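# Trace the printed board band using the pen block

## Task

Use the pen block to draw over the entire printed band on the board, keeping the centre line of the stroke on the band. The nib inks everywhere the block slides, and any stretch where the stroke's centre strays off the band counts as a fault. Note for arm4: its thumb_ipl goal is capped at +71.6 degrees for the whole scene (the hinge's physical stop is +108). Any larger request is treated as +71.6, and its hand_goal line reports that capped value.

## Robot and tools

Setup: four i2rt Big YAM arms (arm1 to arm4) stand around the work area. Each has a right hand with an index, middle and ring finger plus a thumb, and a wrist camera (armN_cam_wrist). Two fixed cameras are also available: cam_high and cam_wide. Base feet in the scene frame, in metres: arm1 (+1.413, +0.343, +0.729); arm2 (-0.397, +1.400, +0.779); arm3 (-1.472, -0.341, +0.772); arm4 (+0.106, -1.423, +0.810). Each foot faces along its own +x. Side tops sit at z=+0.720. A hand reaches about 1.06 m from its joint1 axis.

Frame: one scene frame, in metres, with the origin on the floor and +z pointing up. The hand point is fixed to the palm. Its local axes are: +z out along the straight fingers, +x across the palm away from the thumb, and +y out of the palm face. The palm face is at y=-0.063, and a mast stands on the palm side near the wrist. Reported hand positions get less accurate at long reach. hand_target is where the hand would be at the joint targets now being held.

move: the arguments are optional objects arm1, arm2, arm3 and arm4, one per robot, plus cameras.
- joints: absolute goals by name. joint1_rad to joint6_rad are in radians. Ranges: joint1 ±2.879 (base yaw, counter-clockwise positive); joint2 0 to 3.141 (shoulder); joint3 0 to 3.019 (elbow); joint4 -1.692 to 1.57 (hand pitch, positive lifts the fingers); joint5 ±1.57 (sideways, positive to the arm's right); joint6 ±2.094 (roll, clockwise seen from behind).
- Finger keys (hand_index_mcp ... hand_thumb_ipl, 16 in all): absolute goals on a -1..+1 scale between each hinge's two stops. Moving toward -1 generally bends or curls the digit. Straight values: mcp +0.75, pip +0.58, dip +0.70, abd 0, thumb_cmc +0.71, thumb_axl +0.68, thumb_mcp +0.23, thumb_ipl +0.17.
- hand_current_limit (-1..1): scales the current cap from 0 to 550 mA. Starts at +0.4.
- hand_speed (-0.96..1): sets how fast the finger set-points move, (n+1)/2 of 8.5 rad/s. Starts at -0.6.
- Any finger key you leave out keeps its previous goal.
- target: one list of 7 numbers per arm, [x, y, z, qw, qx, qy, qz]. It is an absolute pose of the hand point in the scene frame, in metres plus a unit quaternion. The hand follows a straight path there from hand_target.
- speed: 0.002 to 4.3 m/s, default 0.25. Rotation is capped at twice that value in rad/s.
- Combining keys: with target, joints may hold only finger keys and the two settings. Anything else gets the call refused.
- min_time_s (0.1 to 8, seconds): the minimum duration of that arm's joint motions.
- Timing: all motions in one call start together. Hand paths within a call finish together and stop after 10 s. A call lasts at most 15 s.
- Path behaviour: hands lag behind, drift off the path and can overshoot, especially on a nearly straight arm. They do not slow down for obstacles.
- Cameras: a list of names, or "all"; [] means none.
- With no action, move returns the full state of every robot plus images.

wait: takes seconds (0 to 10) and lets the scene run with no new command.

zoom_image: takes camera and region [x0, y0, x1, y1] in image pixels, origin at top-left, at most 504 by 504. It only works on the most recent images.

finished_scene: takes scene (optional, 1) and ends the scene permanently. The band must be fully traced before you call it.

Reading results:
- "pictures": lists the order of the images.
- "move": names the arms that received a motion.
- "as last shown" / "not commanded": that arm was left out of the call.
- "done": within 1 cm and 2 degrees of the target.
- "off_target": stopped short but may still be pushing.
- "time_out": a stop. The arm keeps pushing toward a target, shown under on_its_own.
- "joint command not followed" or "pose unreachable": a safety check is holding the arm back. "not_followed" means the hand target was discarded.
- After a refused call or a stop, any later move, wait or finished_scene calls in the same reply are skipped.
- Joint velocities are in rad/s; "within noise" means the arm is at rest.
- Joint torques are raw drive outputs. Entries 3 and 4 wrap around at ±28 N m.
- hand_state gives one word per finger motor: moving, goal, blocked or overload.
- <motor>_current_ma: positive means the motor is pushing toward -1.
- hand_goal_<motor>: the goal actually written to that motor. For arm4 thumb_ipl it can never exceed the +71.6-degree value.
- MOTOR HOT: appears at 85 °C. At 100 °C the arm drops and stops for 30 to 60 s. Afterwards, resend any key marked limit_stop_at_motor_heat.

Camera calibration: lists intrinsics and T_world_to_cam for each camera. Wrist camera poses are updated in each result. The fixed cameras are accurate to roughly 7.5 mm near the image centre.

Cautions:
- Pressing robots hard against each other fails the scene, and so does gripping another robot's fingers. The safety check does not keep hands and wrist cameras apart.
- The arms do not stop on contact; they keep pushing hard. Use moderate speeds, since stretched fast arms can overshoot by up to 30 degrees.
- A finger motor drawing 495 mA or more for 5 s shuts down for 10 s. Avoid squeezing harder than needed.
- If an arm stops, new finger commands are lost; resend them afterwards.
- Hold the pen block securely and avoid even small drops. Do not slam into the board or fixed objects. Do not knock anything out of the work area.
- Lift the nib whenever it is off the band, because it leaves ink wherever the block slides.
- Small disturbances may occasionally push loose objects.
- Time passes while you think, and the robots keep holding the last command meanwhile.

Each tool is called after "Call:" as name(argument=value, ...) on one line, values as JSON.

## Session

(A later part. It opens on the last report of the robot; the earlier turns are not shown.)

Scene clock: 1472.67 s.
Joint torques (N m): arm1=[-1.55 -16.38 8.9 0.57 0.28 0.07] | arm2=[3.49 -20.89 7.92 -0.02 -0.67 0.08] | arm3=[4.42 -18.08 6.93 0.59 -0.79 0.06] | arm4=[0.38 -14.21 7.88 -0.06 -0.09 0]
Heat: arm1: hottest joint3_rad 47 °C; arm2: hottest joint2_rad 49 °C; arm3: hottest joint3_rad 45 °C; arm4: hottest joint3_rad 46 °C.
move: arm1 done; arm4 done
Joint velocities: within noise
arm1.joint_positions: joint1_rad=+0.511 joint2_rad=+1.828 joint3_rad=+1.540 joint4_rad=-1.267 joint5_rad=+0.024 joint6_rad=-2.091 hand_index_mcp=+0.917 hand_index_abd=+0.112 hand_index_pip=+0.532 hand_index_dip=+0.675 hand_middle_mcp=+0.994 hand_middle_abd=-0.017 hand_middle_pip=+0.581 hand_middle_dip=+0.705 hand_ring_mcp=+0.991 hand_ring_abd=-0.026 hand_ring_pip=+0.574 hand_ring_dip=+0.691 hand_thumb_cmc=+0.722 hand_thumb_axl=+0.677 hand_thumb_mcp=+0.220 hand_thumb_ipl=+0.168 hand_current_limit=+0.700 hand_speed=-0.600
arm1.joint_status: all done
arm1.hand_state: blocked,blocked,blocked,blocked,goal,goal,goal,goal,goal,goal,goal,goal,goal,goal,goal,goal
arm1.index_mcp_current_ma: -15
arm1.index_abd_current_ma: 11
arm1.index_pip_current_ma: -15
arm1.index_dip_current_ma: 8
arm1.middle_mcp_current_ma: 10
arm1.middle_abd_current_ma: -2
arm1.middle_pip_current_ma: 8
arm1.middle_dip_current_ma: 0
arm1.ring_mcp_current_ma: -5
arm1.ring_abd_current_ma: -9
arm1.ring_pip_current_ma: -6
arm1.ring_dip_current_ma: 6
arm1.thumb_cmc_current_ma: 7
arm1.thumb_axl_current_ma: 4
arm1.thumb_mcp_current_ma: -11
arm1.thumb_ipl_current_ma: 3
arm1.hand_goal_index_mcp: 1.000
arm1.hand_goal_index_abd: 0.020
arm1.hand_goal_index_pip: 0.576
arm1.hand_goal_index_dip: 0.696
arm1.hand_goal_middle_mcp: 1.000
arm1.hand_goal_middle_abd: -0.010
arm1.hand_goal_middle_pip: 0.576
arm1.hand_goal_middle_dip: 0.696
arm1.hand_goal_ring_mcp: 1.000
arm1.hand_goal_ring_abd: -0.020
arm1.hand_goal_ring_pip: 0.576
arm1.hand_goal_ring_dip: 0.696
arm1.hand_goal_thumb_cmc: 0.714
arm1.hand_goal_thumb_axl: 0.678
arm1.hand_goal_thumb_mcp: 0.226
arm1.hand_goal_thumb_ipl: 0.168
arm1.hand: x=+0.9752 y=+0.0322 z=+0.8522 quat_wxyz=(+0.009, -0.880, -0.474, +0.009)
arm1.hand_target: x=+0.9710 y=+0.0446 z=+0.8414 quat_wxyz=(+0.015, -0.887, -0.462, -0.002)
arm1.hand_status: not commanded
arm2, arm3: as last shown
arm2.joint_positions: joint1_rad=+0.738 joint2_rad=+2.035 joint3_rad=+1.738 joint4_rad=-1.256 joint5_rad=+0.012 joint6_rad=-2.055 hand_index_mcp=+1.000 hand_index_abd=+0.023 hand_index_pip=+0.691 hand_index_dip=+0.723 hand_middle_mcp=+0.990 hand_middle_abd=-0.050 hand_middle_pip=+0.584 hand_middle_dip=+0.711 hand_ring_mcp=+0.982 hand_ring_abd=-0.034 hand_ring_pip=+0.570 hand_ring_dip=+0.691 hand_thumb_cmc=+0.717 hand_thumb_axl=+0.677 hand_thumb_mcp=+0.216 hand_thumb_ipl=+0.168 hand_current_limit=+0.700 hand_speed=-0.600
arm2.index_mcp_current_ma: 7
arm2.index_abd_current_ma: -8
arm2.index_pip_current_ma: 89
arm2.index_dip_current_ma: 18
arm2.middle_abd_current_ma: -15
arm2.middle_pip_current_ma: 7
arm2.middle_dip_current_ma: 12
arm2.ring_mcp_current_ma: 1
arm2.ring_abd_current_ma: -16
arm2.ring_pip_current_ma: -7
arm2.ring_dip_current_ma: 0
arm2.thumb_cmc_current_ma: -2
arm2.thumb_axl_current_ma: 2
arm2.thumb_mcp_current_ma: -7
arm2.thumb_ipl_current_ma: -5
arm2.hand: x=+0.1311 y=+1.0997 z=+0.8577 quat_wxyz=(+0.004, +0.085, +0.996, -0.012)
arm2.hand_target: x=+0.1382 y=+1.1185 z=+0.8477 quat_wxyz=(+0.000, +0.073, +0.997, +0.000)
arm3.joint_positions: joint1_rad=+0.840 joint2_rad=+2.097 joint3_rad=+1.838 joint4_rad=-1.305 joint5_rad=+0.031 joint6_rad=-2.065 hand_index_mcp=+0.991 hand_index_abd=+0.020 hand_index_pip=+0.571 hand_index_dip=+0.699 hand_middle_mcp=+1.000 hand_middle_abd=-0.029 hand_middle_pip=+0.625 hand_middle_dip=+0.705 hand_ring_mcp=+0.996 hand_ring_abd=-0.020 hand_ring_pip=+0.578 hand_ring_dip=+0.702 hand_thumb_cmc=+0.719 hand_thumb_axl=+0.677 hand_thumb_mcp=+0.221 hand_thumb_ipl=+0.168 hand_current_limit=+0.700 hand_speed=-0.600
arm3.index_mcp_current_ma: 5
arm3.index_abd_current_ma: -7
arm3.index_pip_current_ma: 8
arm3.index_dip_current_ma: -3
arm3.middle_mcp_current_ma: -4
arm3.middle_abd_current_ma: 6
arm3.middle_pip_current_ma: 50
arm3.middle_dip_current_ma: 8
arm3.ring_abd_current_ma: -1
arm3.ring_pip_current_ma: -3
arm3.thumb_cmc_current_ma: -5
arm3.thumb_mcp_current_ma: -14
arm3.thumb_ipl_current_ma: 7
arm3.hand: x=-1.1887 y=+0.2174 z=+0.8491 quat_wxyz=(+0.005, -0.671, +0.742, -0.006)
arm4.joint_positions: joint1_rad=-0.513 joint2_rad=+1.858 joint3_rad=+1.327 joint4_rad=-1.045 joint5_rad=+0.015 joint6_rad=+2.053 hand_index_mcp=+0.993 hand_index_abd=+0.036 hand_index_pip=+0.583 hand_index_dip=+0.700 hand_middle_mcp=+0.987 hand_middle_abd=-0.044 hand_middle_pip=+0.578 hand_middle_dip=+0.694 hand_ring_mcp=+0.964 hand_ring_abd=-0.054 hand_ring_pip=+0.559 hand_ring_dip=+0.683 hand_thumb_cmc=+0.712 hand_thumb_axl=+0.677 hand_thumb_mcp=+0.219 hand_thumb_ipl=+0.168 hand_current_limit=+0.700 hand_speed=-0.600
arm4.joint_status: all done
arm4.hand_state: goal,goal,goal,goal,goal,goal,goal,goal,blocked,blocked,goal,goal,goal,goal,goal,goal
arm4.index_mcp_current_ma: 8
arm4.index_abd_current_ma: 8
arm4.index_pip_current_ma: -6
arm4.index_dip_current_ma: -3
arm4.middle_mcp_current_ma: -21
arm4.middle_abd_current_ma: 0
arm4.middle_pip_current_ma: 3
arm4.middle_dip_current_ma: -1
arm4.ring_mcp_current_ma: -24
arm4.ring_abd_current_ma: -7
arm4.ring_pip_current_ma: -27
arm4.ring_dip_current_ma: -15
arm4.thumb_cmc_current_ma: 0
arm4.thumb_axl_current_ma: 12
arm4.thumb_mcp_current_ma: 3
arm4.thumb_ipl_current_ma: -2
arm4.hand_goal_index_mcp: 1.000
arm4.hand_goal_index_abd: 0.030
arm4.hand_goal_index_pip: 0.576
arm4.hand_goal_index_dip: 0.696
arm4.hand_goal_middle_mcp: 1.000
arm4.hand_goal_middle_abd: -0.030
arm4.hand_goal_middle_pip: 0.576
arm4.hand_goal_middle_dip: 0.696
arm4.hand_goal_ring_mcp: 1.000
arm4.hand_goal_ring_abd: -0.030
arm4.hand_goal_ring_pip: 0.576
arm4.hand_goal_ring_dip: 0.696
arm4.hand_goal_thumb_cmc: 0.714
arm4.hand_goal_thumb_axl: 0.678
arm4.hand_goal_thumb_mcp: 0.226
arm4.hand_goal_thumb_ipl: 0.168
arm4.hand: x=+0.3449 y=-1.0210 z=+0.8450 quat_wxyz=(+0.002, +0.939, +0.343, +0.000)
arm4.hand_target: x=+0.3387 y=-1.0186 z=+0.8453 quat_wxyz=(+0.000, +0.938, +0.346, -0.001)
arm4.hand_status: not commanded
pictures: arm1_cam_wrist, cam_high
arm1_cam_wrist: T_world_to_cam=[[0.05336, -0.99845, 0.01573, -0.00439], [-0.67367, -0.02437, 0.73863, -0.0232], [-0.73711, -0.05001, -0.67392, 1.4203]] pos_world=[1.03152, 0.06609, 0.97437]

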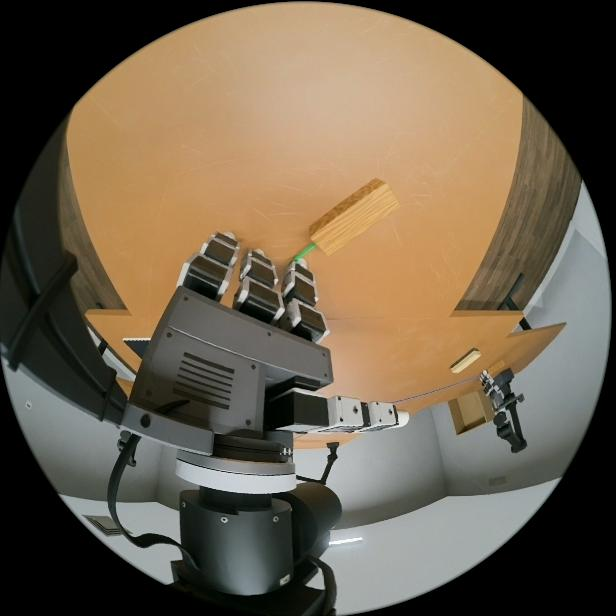

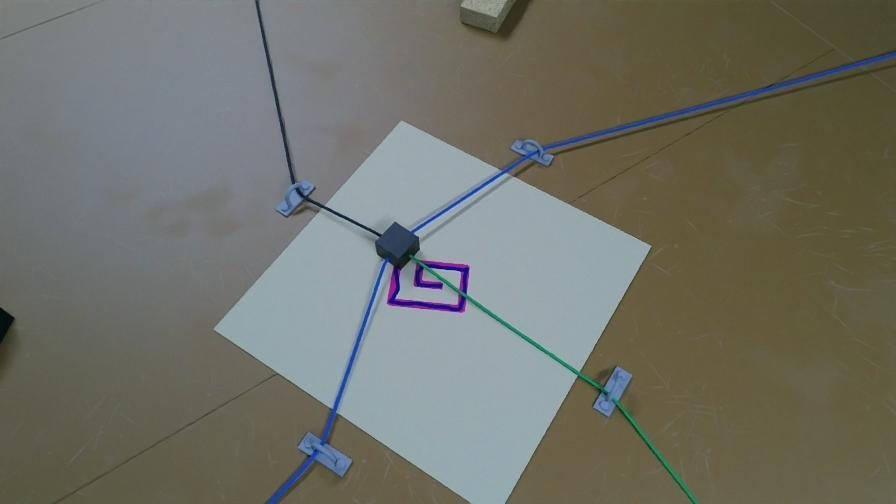

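Call:
move(arm2={"joints": {"joint1_rad": 0.774}, "min_time_s": 1.2}, arm3={"joints": {"joint1_rad": 0.8745}, "min_time_s": 1.2}, cameras=["cam_high"])

Call:
zoom_image(camera="cam_high", region=[372, 208, 428, 264])

Call:
zoom_image(camera="cam_high", region=[380, 250, 420, 290])

Scene clock: 1479.27 s.
Joint torques (N m): arm1=[-1.55 -16.38 8.87 0.58 0.28 0.08] | arm2=[3.84 -20.84 7.94 -0.02 -0.66 0.08] | arm3=[4.54 -18.26 6.93 0.61 -0.77 0.06] | arm4=[0.32 -14.33 7.9 -0.05 -0.09 0]
Heat: arm1: hottest joint3_rad 47 °C; arm2: hottest joint2_rad 49 °C; arm3: hottest joint3_rad 45 °C; arm4: hottest joint3_rad 47 °C.
move: arm2 done; arm3 done
Joint velocities: within noise
arm1, arm4: as last shown
arm1.index_mcp_current_ma: -17
arm1.index_abd_current_ma: 15
arm1.index_pip_current_ma: -11
arm1.index_dip_current_ma: 9
arm1.middle_mcp_current_ma: 6
arm1.middle_abd_current_ma: -4
arm1.middle_pip_current_ma: 5
arm1.middle_dip_current_ma: 1
arm1.ring_mcp_current_ma: -1
arm1.ring_abd_current_ma: -6
arm1.ring_pip_current_ma: -4
arm1.ring_dip_current_ma: 9
arm1.thumb_cmc_current_ma: 10
arm1.thumb_axl_current_ma: -7
arm1.thumb_mcp_current_ma: -5
arm1.thumb_ipl_current_ma: 0
arm2.joint_positions: joint1_rad=+0.742 joint2_rad=+2.035 joint3_rad=+1.738 joint4_rad=-1.256 joint5_rad=+0.012 joint6_rad=-2.055 hand_index_mcp=+1.000 hand_index_abd=+0.022 hand_index_pip=+0.691 hand_index_dip=+0.724 hand_middle_mcp=+0.991 hand_middle_abd=-0.050 hand_middle_pip=+0.584 hand_middle_dip=+0.711 hand_ring_mcp=+0.982 hand_ring_abd=-0.034 hand_ring_pip=+0.570 hand_ring_dip=+0.691 hand_thumb_cmc=+0.717 hand_thumb_axl=+0.677 hand_thumb_mcp=+0.216 hand_thumb_ipl=+0.168 hand_current_limit=+0.700 hand_speed=-0.600
arm2.joint_status: all done
arm2.hand_state: goal,goal,blocked,blocked,goal,blocked,goal,goal,goal,goal,goal,goal,goal,goal,goal,goal
arm2.index_mcp_current_ma: 12
arm2.index_abd_current_ma: -19
arm2.index_pip_current_ma: 108
arm2.index_dip_current_ma: 27
arm2.middle_mcp_current_ma: -16
arm2.middle_abd_current_ma: -15
arm2.middle_pip_current_ma: 7
arm2.middle_dip_current_ma: -6
arm2.ring_mcp_current_ma: -8
arm2.ring_abd_current_ma: -14
arm2.ring_pip_current_ma: -9
arm2.ring_dip_current_ma: 5
arm2.thumb_cmc_current_ma: -14
arm2.thumb_axl_current_ma: 12
arm2.thumb_mcp_current_ma: -4
arm2.thumb_ipl_current_ma: -5
arm2.hand_goal_index_mcp: 1.000
arm2.hand_goal_index_abd: 0.020
arm2.hand_goal_index_pip: 0.576
arm2.hand_goal_index_dip: 0.696
arm2.hand_goal_middle_mcp: 1.000
arm2.hand_goal_middle_abd: -0.010
arm2.hand_goal_middle_pip: 0.576
arm2.hand_goal_middle_dip: 0.696
arm2.hand_goal_ring_mcp: 1.000
arm2.hand_goal_ring_abd: -0.020
arm2.hand_goal_ring_pip: 0.576
arm2.hand_goal_ring_dip: 0.696
arm2.hand_goal_thumb_cmc: 0.714
arm2.hand_goal_thumb_axl: 0.678
arm2.hand_goal_thumb_mcp: 0.226
arm2.hand_goal_thumb_ipl: 0.168
arm2.hand: x=+0.1323 y=+1.1018 z=+0.8577 quat_wxyz=(+0.004, +0.083, +0.996, -0.012)
arm2.hand_target: x=+0.1406 y=+1.1230 z=+0.8477 quat_wxyz=(+0.000, +0.069, +0.998, +0.000)
arm2.hand_status: not commanded
arm3.joint_positions: joint1_rad=+0.842 joint2_rad=+2.097 joint3_rad=+1.838 joint4_rad=-1.305 joint5_rad=+0.031 joint6_rad=-2.065 hand_index_mcp=+0.991 hand_index_abd=+0.020 hand_index_pip=+0.571 hand_index_dip=+0.699 hand_middle_mcp=+1.000 hand_middle_abd=-0.029 hand_middle_pip=+0.625 hand_middle_dip=+0.705 hand_ring_mcp=+0.996 hand_ring_abd=-0.020 hand_ring_pip=+0.578 hand_ring_dip=+0.702 hand_thumb_cmc=+0.719 hand_thumb_axl=+0.677 hand_thumb_mcp=+0.221 hand_thumb_ipl=+0.168 hand_current_limit=+0.700 hand_speed=-0.600
arm3.joint_status: all done
arm3.hand_state: goal,goal,goal,goal,goal,goal,blocked,goal,goal,goal,goal,goal,goal,goal,goal,goal
arm3.index_mcp_current_ma: 4
arm3.index_abd_current_ma: 19
arm3.index_pip_current_ma: 4
arm3.index_dip_current_ma: -13
arm3.middle_mcp_current_ma: 0
arm3.middle_abd_current_ma: 2
arm3.middle_pip_current_ma: 53
arm3.middle_dip_current_ma: 7
arm3.ring_mcp_current_ma: -14
arm3.ring_abd_current_ma: 0
arm3.ring_pip_current_ma: -9
arm3.ring_dip_current_ma: 9
arm3.thumb_cmc_current_ma: -1
arm3.thumb_axl_current_ma: -4
arm3.thumb_mcp_current_ma: -14
arm3.thumb_ipl_current_ma: 10
arm3.hand_goal_index_mcp: 1.000
arm3.hand_goal_index_abd: 0.020
arm3.hand_goal_index_pip: 0.576
arm3.hand_goal_index_dip: 0.696
arm3.hand_goal_middle_mcp: 1.000
arm3.hand_goal_middle_abd: -0.010
arm3.hand_goal_middle_pip: 0.576
arm3.hand_goal_middle_dip: 0.696
arm3.hand_goal_ring_mcp: 1.000
arm3.hand_goal_ring_abd: -0.020
arm3.hand_goal_ring_pip: 0.576
arm3.hand_goal_ring_dip: 0.696
arm3.hand_goal_thumb_cmc: 0.714
arm3.hand_goal_thumb_axl: 0.678
arm3.hand_goal_thumb_mcp: 0.226
arm3.hand_goal_thumb_ipl: 0.168
arm3.hand: x=-1.1896 y=+0.2179 z=+0.8492 quat_wxyz=(+0.005, -0.671, +0.741, -0.006)
arm3.hand_target: x=-1.2104 y=+0.2280 z=+0.8492 quat_wxyz=(+0.003, -0.680, +0.733, +0.001)
arm3.hand_status: not commanded
arm4.joint_positions: joint1_rad=-0.512 joint2_rad=+1.858 joint3_rad=+1.327 joint4_rad=-1.045 joint5_rad=+0.015 joint6_rad=+2.053 hand_index_mcp=+0.993 hand_index_abd=+0.036 hand_index_pip=+0.583 hand_index_dip=+0.700 hand_middle_mcp=+0.987 hand_middle_abd=-0.044 hand_middle_pip=+0.581 hand_middle_dip=+0.697 hand_ring_mcp=+0.964 hand_ring_abd=-0.054 hand_ring_pip=+0.559 hand_ring_dip=+0.683 hand_thumb_cmc=+0.712 hand_thumb_axl=+0.677 hand_thumb_mcp=+0.219 hand_thumb_ipl=+0.168 hand_current_limit=+0.700 hand_speed=-0.600
arm4.index_mcp_current_ma: -2
arm4.index_abd_current_ma: -3
arm4.index_pip_current_ma: -9
arm4.index_dip_current_ma: 4
arm4.middle_mcp_current_ma: -1
arm4.middle_abd_current_ma: -8
arm4.middle_pip_current_ma: 8
arm4.ring_mcp_current_ma: -38
arm4.ring_pip_current_ma: -29
arm4.ring_dip_current_ma: -17
arm4.thumb_cmc_current_ma: 9
arm4.thumb_axl_current_ma: 10
arm4.thumb_mcp_current_ma: 12
arm4.thumb_ipl_current_ma: -3
arm4.hand: x=+0.3446 y=-1.0208 z=+0.8450 quat_wxyz=(+0.002, +0.939, +0.343, +0.000)

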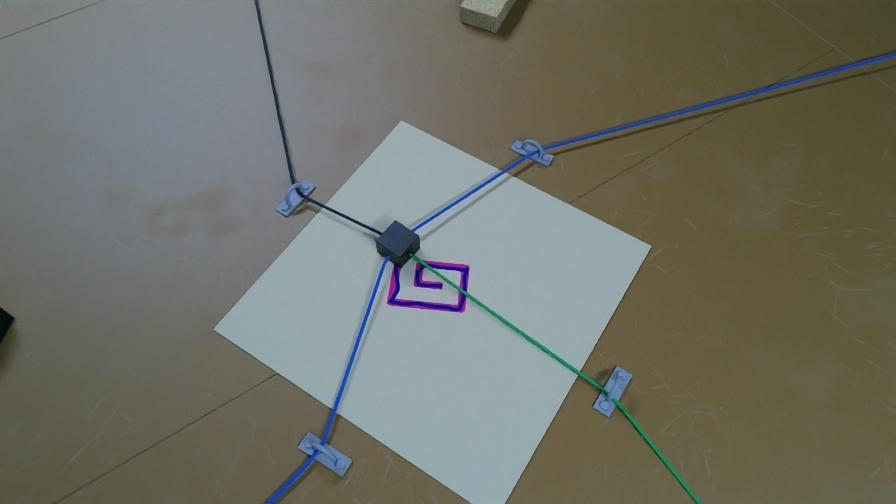

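Scaled by 9.000.

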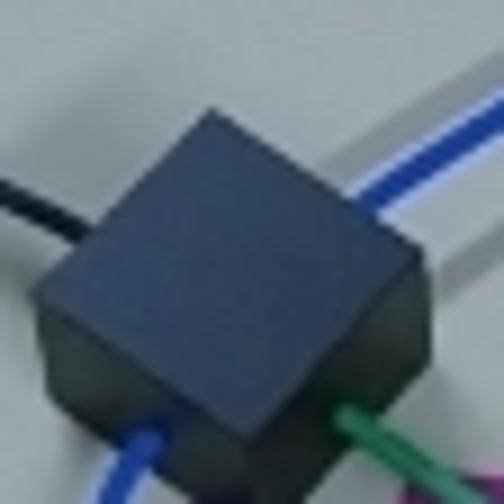

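Scaled by 12.600.

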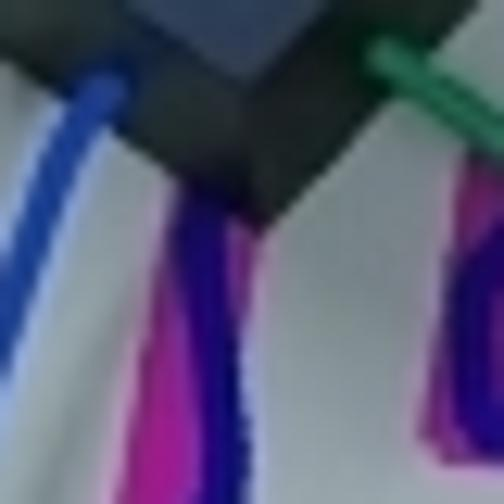

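Call:
move(arm2={"joints": {"joint1_rad": 0.784}, "min_time_s": 1.2}, arm3={"joints": {"joint1_rad": 0.8765}, "min_time_s": 1.2}, cameras=["cam_high", "arm1_cam_wrist", "arm4_cam_wrist"])

Call:
zoom_image(camera="cam_high", region=[372, 208, 428, 264])

Call:
zoom_image(camera="arm1_cam_wrist", region=[170, 160, 420, 360])

Scene clock: 1488.53 s.
Joint torques (N m): arm1=[-1.61 -16.38 8.91 0.57 0.29 0.07] | arm2=[3.6 -20.84 7.94 -0.02 -0.75 0.06] | arm3=[4.6 -18.02 6.94 0.57 -0.78 0.04] | arm4=[0.32 -14.27 7.87 -0.06 -0.09 0]
Heat: arm1: hottest joint3_rad 47 °C; arm2: hottest joint2_rad 49 °C; arm3: hottest joint3_rad 45 °C; arm4: hottest joint3_rad 47 °C.
move: arm2 done; arm3 done
Joint velocities: within noise
arm1, arm4: as last shown
arm1.index_abd_current_ma: 13
arm1.index_pip_current_ma: -19
arm1.index_dip_current_ma: 8
arm1.middle_mcp_current_ma: 9
arm1.middle_abd_current_ma: -6
arm1.middle_pip_current_ma: 6
arm1.middle_dip_current_ma: -4
arm1.ring_mcp_current_ma: -2
arm1.ring_abd_current_ma: -10
arm1.ring_pip_current_ma: -3
arm1.ring_dip_current_ma: 6
arm1.thumb_cmc_current_ma: 11
arm1.thumb_axl_current_ma: 2
arm1.thumb_mcp_current_ma: -3
arm1.thumb_ipl_current_ma: 4
arm2.joint_positions: joint1_rad=+0.754 joint2_rad=+2.035 joint3_rad=+1.738 joint4_rad=-1.256 joint5_rad=+0.015 joint6_rad=-2.054 hand_index_mcp=+1.000 hand_index_abd=+0.022 hand_index_pip=+0.708 hand_index_dip=+0.730 hand_middle_mcp=+0.991 hand_middle_abd=-0.062 hand_middle_pip=+0.584 hand_middle_dip=+0.711 hand_ring_mcp=+0.982 hand_ring_abd=-0.034 hand_ring_pip=+0.570 hand_ring_dip=+0.691 hand_thumb_cmc=+0.717 hand_thumb_axl=+0.677 hand_thumb_mcp=+0.216 hand_thumb_ipl=+0.168 hand_current_limit=+0.700 hand_speed=-0.600
arm2.joint_status: all done
arm2.hand_state: goal,goal,blocked,blocked,goal,blocked,goal,goal,goal,goal,goal,goal,goal,goal,goal,goal
arm2.index_mcp_current_ma: 4
arm2.index_abd_current_ma: -18
arm2.index_pip_current_ma: 119
arm2.index_dip_current_ma: 37
arm2.middle_mcp_current_ma: -15
arm2.middle_abd_current_ma: -32
arm2.middle_pip_current_ma: 2
arm2.middle_dip_current_ma: -9
arm2.ring_mcp_current_ma: -8
arm2.ring_abd_current_ma: -11
arm2.ring_pip_current_ma: 19
arm2.ring_dip_current_ma: 3
arm2.thumb_cmc_current_ma: -6
arm2.thumb_axl_current_ma: 16
arm2.thumb_mcp_current_ma: -15
arm2.thumb_ipl_current_ma: -11
arm2.hand_goal_index_mcp: 1.000
arm2.hand_goal_index_abd: 0.020
arm2.hand_goal_index_pip: 0.576
arm2.hand_goal_index_dip: 0.696
arm2.hand_goal_middle_mcp: 1.000
arm2.hand_goal_middle_abd: -0.010
arm2.hand_goal_middle_pip: 0.576
arm2.hand_goal_middle_dip: 0.696
arm2.hand_goal_ring_mcp: 1.000
arm2.hand_goal_ring_abd: -0.020
arm2.hand_goal_ring_pip: 0.576
arm2.hand_goal_ring_dip: 0.696
arm2.hand_goal_thumb_cmc: 0.714
arm2.hand_goal_thumb_axl: 0.678
arm2.hand_goal_thumb_mcp: 0.226
arm2.hand_goal_thumb_ipl: 0.168
arm2.hand: x=+0.1357 y=+1.1078 z=+0.8575 quat_wxyz=(+0.004, +0.078, +0.997, -0.013)
arm2.hand_target: x=+0.1432 y=+1.1282 z=+0.8477 quat_wxyz=(+0.000, +0.064, +0.998, +0.000)
arm2.hand_status: not commanded
arm3.joint_positions: joint1_rad=+0.843 joint2_rad=+2.097 joint3_rad=+1.838 joint4_rad=-1.305 joint5_rad=+0.031 joint6_rad=-2.065 hand_index_mcp=+0.991 hand_index_abd=+0.020 hand_index_pip=+0.571 hand_index_dip=+0.699 hand_middle_mcp=+1.000 hand_middle_abd=-0.031 hand_middle_pip=+0.625 hand_middle_dip=+0.705 hand_ring_mcp=+0.996 hand_ring_abd=-0.020 hand_ring_pip=+0.578 hand_ring_dip=+0.702 hand_thumb_cmc=+0.719 hand_thumb_axl=+0.677 hand_thumb_mcp=+0.221 hand_thumb_ipl=+0.168 hand_current_limit=+0.700 hand_speed=-0.600
arm3.joint_status: all done
arm3.hand_state: goal,goal,goal,goal,goal,blocked,blocked,goal,goal,goal,goal,goal,goal,goal,goal,goal
arm3.index_mcp_current_ma: -10
arm3.index_abd_current_ma: 3
arm3.index_pip_current_ma: -2
arm3.index_dip_current_ma: -5
arm3.middle_mcp_current_ma: -7
arm3.middle_abd_current_ma: 1
arm3.middle_pip_current_ma: 54
arm3.middle_dip_current_ma: 2
arm3.ring_mcp_current_ma: -8
arm3.ring_abd_current_ma: 2
arm3.ring_pip_current_ma: 0
arm3.ring_dip_current_ma: 14
arm3.thumb_cmc_current_ma: 1
arm3.thumb_axl_current_ma: -11
arm3.thumb_mcp_current_ma: -12
arm3.thumb_ipl_current_ma: 12
arm3.hand_goal_index_mcp: 1.000
arm3.hand_goal_index_abd: 0.020
arm3.hand_goal_index_pip: 0.576
arm3.hand_goal_index_dip: 0.696
arm3.hand_goal_middle_mcp: 1.000
arm3.hand_goal_middle_abd: -0.010
arm3.hand_goal_middle_pip: 0.576
arm3.hand_goal_middle_dip: 0.696
arm3.hand_goal_ring_mcp: 1.000
arm3.hand_goal_ring_abd: -0.020
arm3.hand_goal_ring_pip: 0.576
arm3.hand_goal_ring_dip: 0.696
arm3.hand_goal_thumb_cmc: 0.714
arm3.hand_goal_thumb_axl: 0.678
arm3.hand_goal_thumb_mcp: 0.226
arm3.hand_goal_thumb_ipl: 0.168
arm3.hand: x=-1.1902 y=+0.2182 z=+0.8492 quat_wxyz=(+0.005, -0.672, +0.741, -0.006)
arm3.hand_target: x=-1.2118 y=+0.2286 z=+0.8492 quat_wxyz=(+0.003, -0.681, +0.732, +0.001)
arm3.hand_status: not commanded
arm4.joint_positions: joint1_rad=-0.512 joint2_rad=+1.858 joint3_rad=+1.327 joint4_rad=-1.045 joint5_rad=+0.015 joint6_rad=+2.053 hand_index_mcp=+0.993 hand_index_abd=+0.036 hand_index_pip=+0.583 hand_index_dip=+0.700 hand_middle_mcp=+0.988 hand_middle_abd=-0.044 hand_middle_pip=+0.582 hand_middle_dip=+0.698 hand_ring_mcp=+0.964 hand_ring_abd=-0.054 hand_ring_pip=+0.559 hand_ring_dip=+0.683 hand_thumb_cmc=+0.712 hand_thumb_axl=+0.677 hand_thumb_mcp=+0.219 hand_thumb_ipl=+0.168 hand_current_limit=+0.700 hand_speed=-0.600
arm4.index_mcp_current_ma: 4
arm4.index_abd_current_ma: -6
arm4.index_pip_current_ma: -6
arm4.index_dip_current_ma: 7
arm4.middle_mcp_current_ma: -4
arm4.middle_abd_current_ma: 0
arm4.middle_pip_current_ma: 12
arm4.middle_dip_current_ma: -2
arm4.ring_mcp_current_ma: -30
arm4.ring_abd_current_ma: -8
arm4.ring_pip_current_ma: -21
arm4.ring_dip_current_ma: 1
arm4.thumb_cmc_current_ma: 6
arm4.thumb_axl_current_ma: 5
arm4.thumb_mcp_current_ma: 6
arm4.thumb_ipl_current_ma: -8
pictures: arm1_cam_wrist, arm4_cam_wrist, cam_high
arm1_cam_wrist: T_world_to_cam=[[0.05336, -0.99845, 0.01573, -0.00439], [-0.67367, -0.02437, 0.73863, -0.0232], [-0.73711, -0.05001, -0.67392, 1.4203]] pos_world=[1.03152, 0.06609, 0.97437]
arm4_cam_wrist: T_world_to_cam=[[-0.1928, -0.98044, 0.03948, -0.93959], [-0.65907, 0.1592, 0.73504, -0.28365], [-0.72695, 0.1157, -0.67687, 1.06053]] pos_world=[0.40285, -0.99876, 0.96343]

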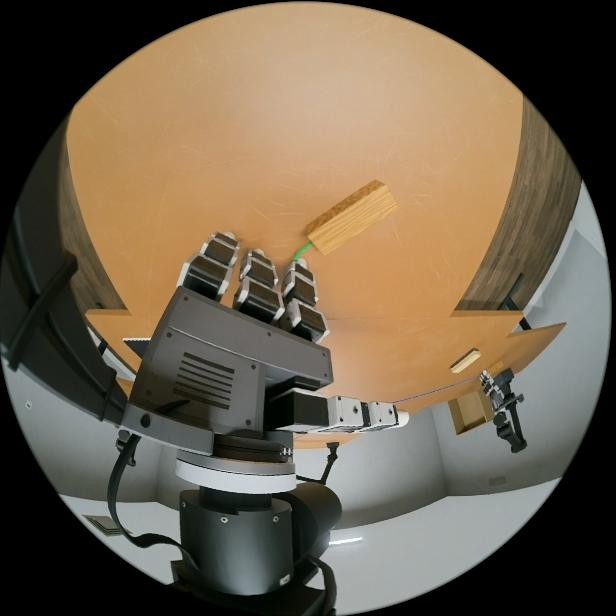

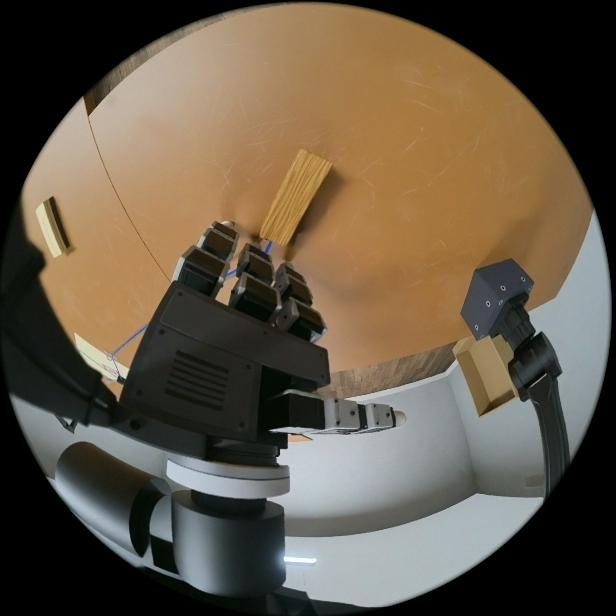

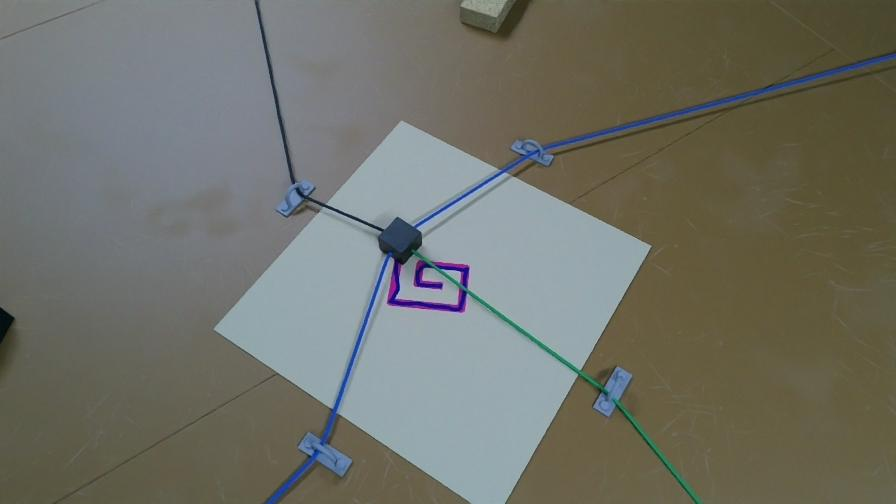

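Scaled by 9.000.

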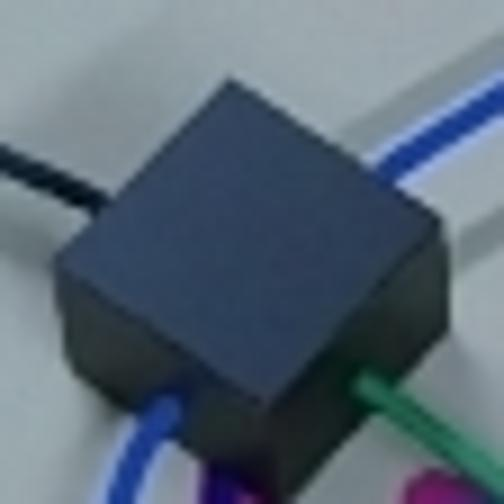

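Scaled by 2.016 from the camera's image (finer frame: 880x880).

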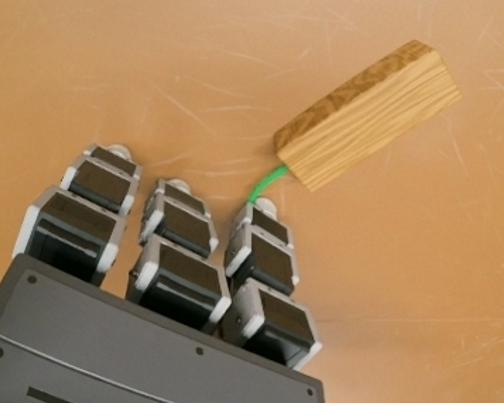

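Call:
move(arm2={"joints": {"joint1_rad": 0.7915}, "min_time_s": 1.2}, arm3={"joints": {"joint1_rad": 0.881}, "min_time_s": 1.2}, cameras=["cam_high"])

Call:
zoom_image(camera="cam_high", region=[372, 205, 428, 261])

Call:
zoom_image(camera="cam_high", region=[380, 245, 420, 285])

Scene clock: 1497.23 s.
Joint torques (N m): arm1=[-1.49 -16.26 8.9 0.54 0.29 0.08] | arm2=[3.6 -20.84 7.94 -0.01 -0.74 0.06] | arm3=[4.84 -18.02 6.93 0.62 -0.78 0.04] | arm4=[0.32 -14.27 7.88 -0.05 -0.09 0]
Heat: arm1: hottest joint3_rad 47 °C; arm2: hottest joint2_rad 49 °C; arm3: hottest joint3_rad 45 °C; arm4: hottest joint3_rad 48 °C.
move: arm2 done; arm3 done
Joint velocities: within noise
arm1, arm4: as last shown
arm1.index_mcp_current_ma: -15
arm1.index_abd_current_ma: 12
arm1.index_pip_current_ma: -17
arm1.index_dip_current_ma: 7
arm1.middle_mcp_current_ma: 14
arm1.middle_abd_current_ma: -2
arm1.middle_pip_current_ma: 7
arm1.ring_mcp_current_ma: 0
arm1.ring_abd_current_ma: -7
arm1.ring_pip_current_ma: -7
arm1.ring_dip_current_ma: 7
arm1.thumb_cmc_current_ma: 15
arm1.thumb_axl_current_ma: -1
arm1.thumb_mcp_current_ma: -8
arm1.thumb_ipl_current_ma: 2
arm2.joint_positions: joint1_rad=+0.762 joint2_rad=+2.035 joint3_rad=+1.738 joint4_rad=-1.256 joint5_rad=+0.014 joint6_rad=-2.054 hand_index_mcp=+1.000 hand_index_abd=+0.022 hand_index_pip=+0.709 hand_index_dip=+0.731 hand_middle_mcp=+0.990 hand_middle_abd=-0.062 hand_middle_pip=+0.584 hand_middle_dip=+0.711 hand_ring_mcp=+0.982 hand_ring_abd=-0.034 hand_ring_pip=+0.570 hand_ring_dip=+0.691 hand_thumb_cmc=+0.717 hand_thumb_axl=+0.677 hand_thumb_mcp=+0.216 hand_thumb_ipl=+0.168 hand_current_limit=+0.700 hand_speed=-0.600
arm2.joint_status: all done
arm2.hand_state: goal,goal,blocked,blocked,goal,blocked,goal,goal,goal,goal,goal,goal,goal,goal,goal,goal
arm2.index_mcp_current_ma: -4
arm2.index_abd_current_ma: -9
arm2.index_pip_current_ma: 119
arm2.index_dip_current_ma: 37
arm2.middle_mcp_current_ma: -4
arm2.middle_abd_current_ma: -35
arm2.middle_pip_current_ma: 7
arm2.middle_dip_current_ma: 12
arm2.ring_mcp_current_ma: -15
arm2.ring_abd_current_ma: -10
arm2.ring_pip_current_ma: -1
arm2.ring_dip_current_ma: -6
arm2.thumb_cmc_current_ma: -4
arm2.thumb_axl_current_ma: 14
arm2.thumb_mcp_current_ma: 4
arm2.thumb_ipl_current_ma: -24
arm2.hand_goal_index_mcp: 1.000
arm2.hand_goal_index_abd: 0.020
arm2.hand_goal_index_pip: 0.576
arm2.hand_goal_index_dip: 0.696
arm2.hand_goal_middle_mcp: 1.000
arm2.hand_goal_middle_abd: -0.010
arm2.hand_goal_middle_pip: 0.576
arm2.hand_goal_middle_dip: 0.696
arm2.hand_goal_ring_mcp: 1.000
arm2.hand_goal_ring_abd: -0.020
arm2.hand_goal_ring_pip: 0.576
arm2.hand_goal_ring_dip: 0.696
arm2.hand_goal_thumb_cmc: 0.714
arm2.hand_goal_thumb_axl: 0.678
arm2.hand_goal_thumb_mcp: 0.226
arm2.hand_goal_thumb_ipl: 0.168
arm2.hand: x=+0.1379 y=+1.1118 z=+0.8575 quat_wxyz=(+0.004, +0.074, +0.997, -0.013)
arm2.hand_target: x=+0.1452 y=+1.1321 z=+0.8477 quat_wxyz=(+0.000, +0.060, +0.998, +0.000)
arm2.hand_status: not commanded
arm3.joint_positions: joint1_rad=+0.845 joint2_rad=+2.097 joint3_rad=+1.838 joint4_rad=-1.305 joint5_rad=+0.031 joint6_rad=-2.065 hand_index_mcp=+0.991 hand_index_abd=+0.020 hand_index_pip=+0.571 hand_index_dip=+0.699 hand_middle_mcp=+1.000 hand_middle_abd=-0.033 hand_middle_pip=+0.625 hand_middle_dip=+0.706 hand_ring_mcp=+0.996 hand_ring_abd=-0.020 hand_ring_pip=+0.578 hand_ring_dip=+0.702 hand_thumb_cmc=+0.719 hand_thumb_axl=+0.677 hand_thumb_mcp=+0.221 hand_thumb_ipl=+0.168 hand_current_limit=+0.700 hand_speed=-0.600
arm3.joint_status: all done
arm3.hand_state: goal,goal,goal,goal,goal,blocked,blocked,goal,goal,goal,goal,goal,goal,goal,goal,goal
arm3.index_mcp_current_ma: 6
arm3.index_abd_current_ma: 3
arm3.index_pip_current_ma: 5
arm3.index_dip_current_ma: -8
arm3.middle_mcp_current_ma: 2
arm3.middle_abd_current_ma: 4
arm3.middle_pip_current_ma: 52
arm3.middle_dip_current_ma: 7
arm3.ring_mcp_current_ma: -4
arm3.ring_abd_current_ma: -6
arm3.ring_pip_current_ma: -6
arm3.ring_dip_current_ma: 0
arm3.thumb_cmc_current_ma: -5
arm3.thumb_axl_current_ma: -14
arm3.thumb_mcp_current_ma: -7
arm3.thumb_ipl_current_ma: 3
arm3.hand_goal_index_mcp: 1.000
arm3.hand_goal_index_abd: 0.020
arm3.hand_goal_index_pip: 0.576
arm3.hand_goal_index_dip: 0.696
arm3.hand_goal_middle_mcp: 1.000
arm3.hand_goal_middle_abd: -0.010
arm3.hand_goal_middle_pip: 0.576
arm3.hand_goal_middle_dip: 0.696
arm3.hand_goal_ring_mcp: 1.000
arm3.hand_goal_ring_abd: -0.020
arm3.hand_goal_ring_pip: 0.576
arm3.hand_goal_ring_dip: 0.696
arm3.hand_goal_thumb_cmc: 0.714
arm3.hand_goal_thumb_axl: 0.678
arm3.hand_goal_thumb_mcp: 0.226
arm3.hand_goal_thumb_ipl: 0.168
arm3.hand: x=-1.1915 y=+0.2189 z=+0.8492 quat_wxyz=(+0.005, -0.673, +0.740, -0.006)
arm3.hand_target: x=-1.2141 y=+0.2297 z=+0.8493 quat_wxyz=(+0.003, -0.683, +0.731, +0.001)
arm3.hand_status: not commanded
arm4.index_abd_current_ma: 1
arm4.index_pip_current_ma: 2
arm4.index_dip_current_ma: -7
arm4.middle_mcp_current_ma: -3
arm4.middle_abd_current_ma: 10
arm4.middle_pip_current_ma: 7
arm4.middle_dip_current_ma: 4
arm4.ring_mcp_current_ma: -28
arm4.ring_abd_current_ma: -9
arm4.ring_pip_current_ma: -20
arm4.ring_dip_current_ma: -19
arm4.thumb_cmc_current_ma: -11
arm4.thumb_axl_current_ma: 14
arm4.thumb_mcp_current_ma: 0
arm4.thumb_ipl_current_ma: 3

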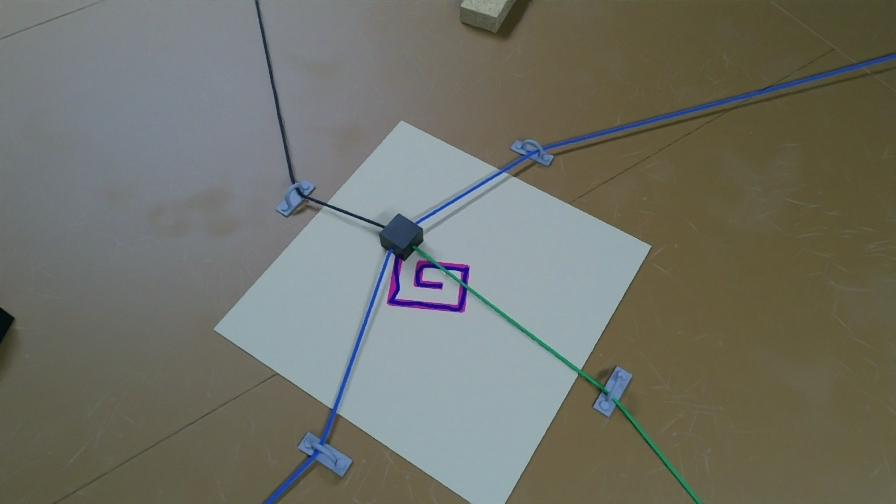

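Scaled by 9.000.

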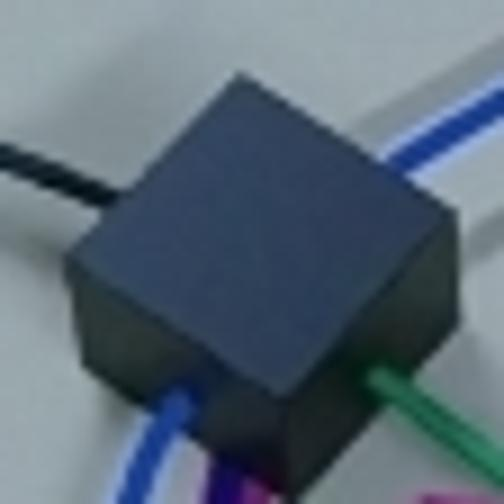

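Scaled by 12.600.

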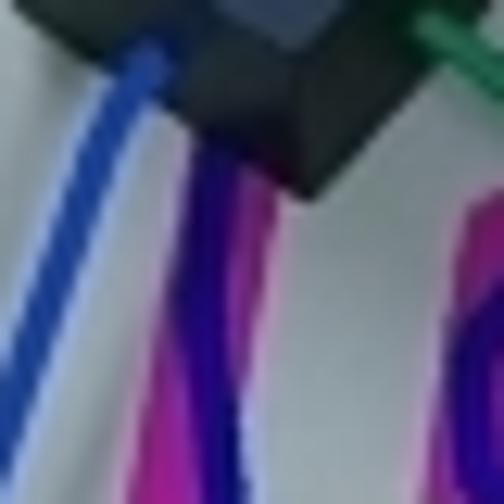

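Call:
zoom_image(camera="cam_high", region=[410, 258, 440, 292])

Call:
zoom_image(camera="cam_high", region=[440, 258, 474, 292])

Call:
zoom_image(camera="cam_high", region=[444, 284, 474, 316])

Call:
zoom_image(camera="cam_high", region=[384, 286, 424, 312])

Call:
zoom_image(camera="cam_high", region=[414, 290, 454, 316])

Scaled by 14.824.

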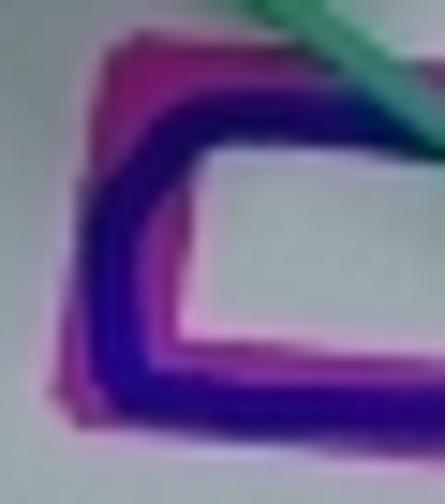

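Scaled by 14.824.

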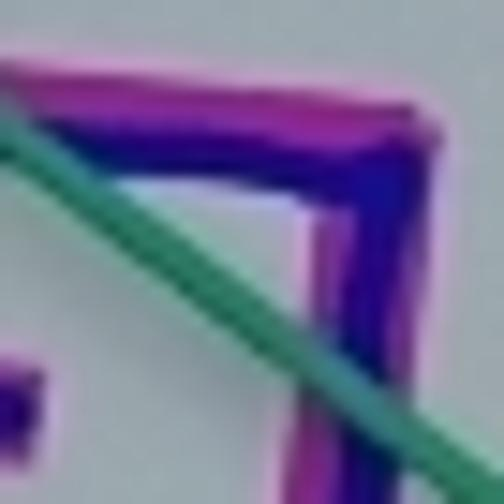

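Scaled by 15.750.

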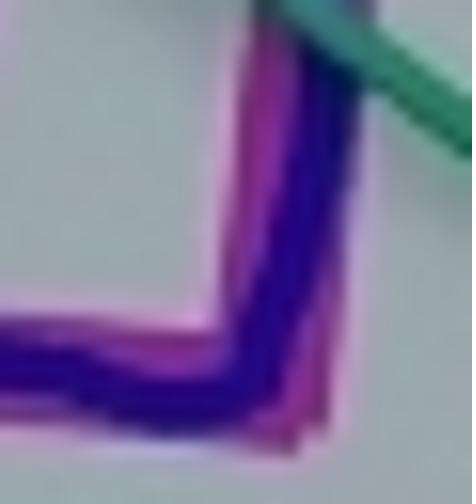

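Scaled by 12.600.

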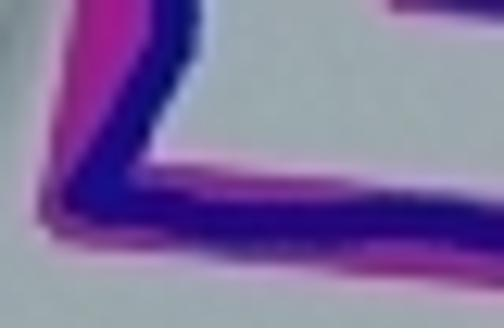

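Scaled by 12.600.

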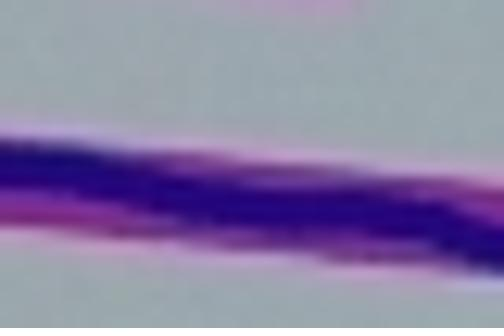

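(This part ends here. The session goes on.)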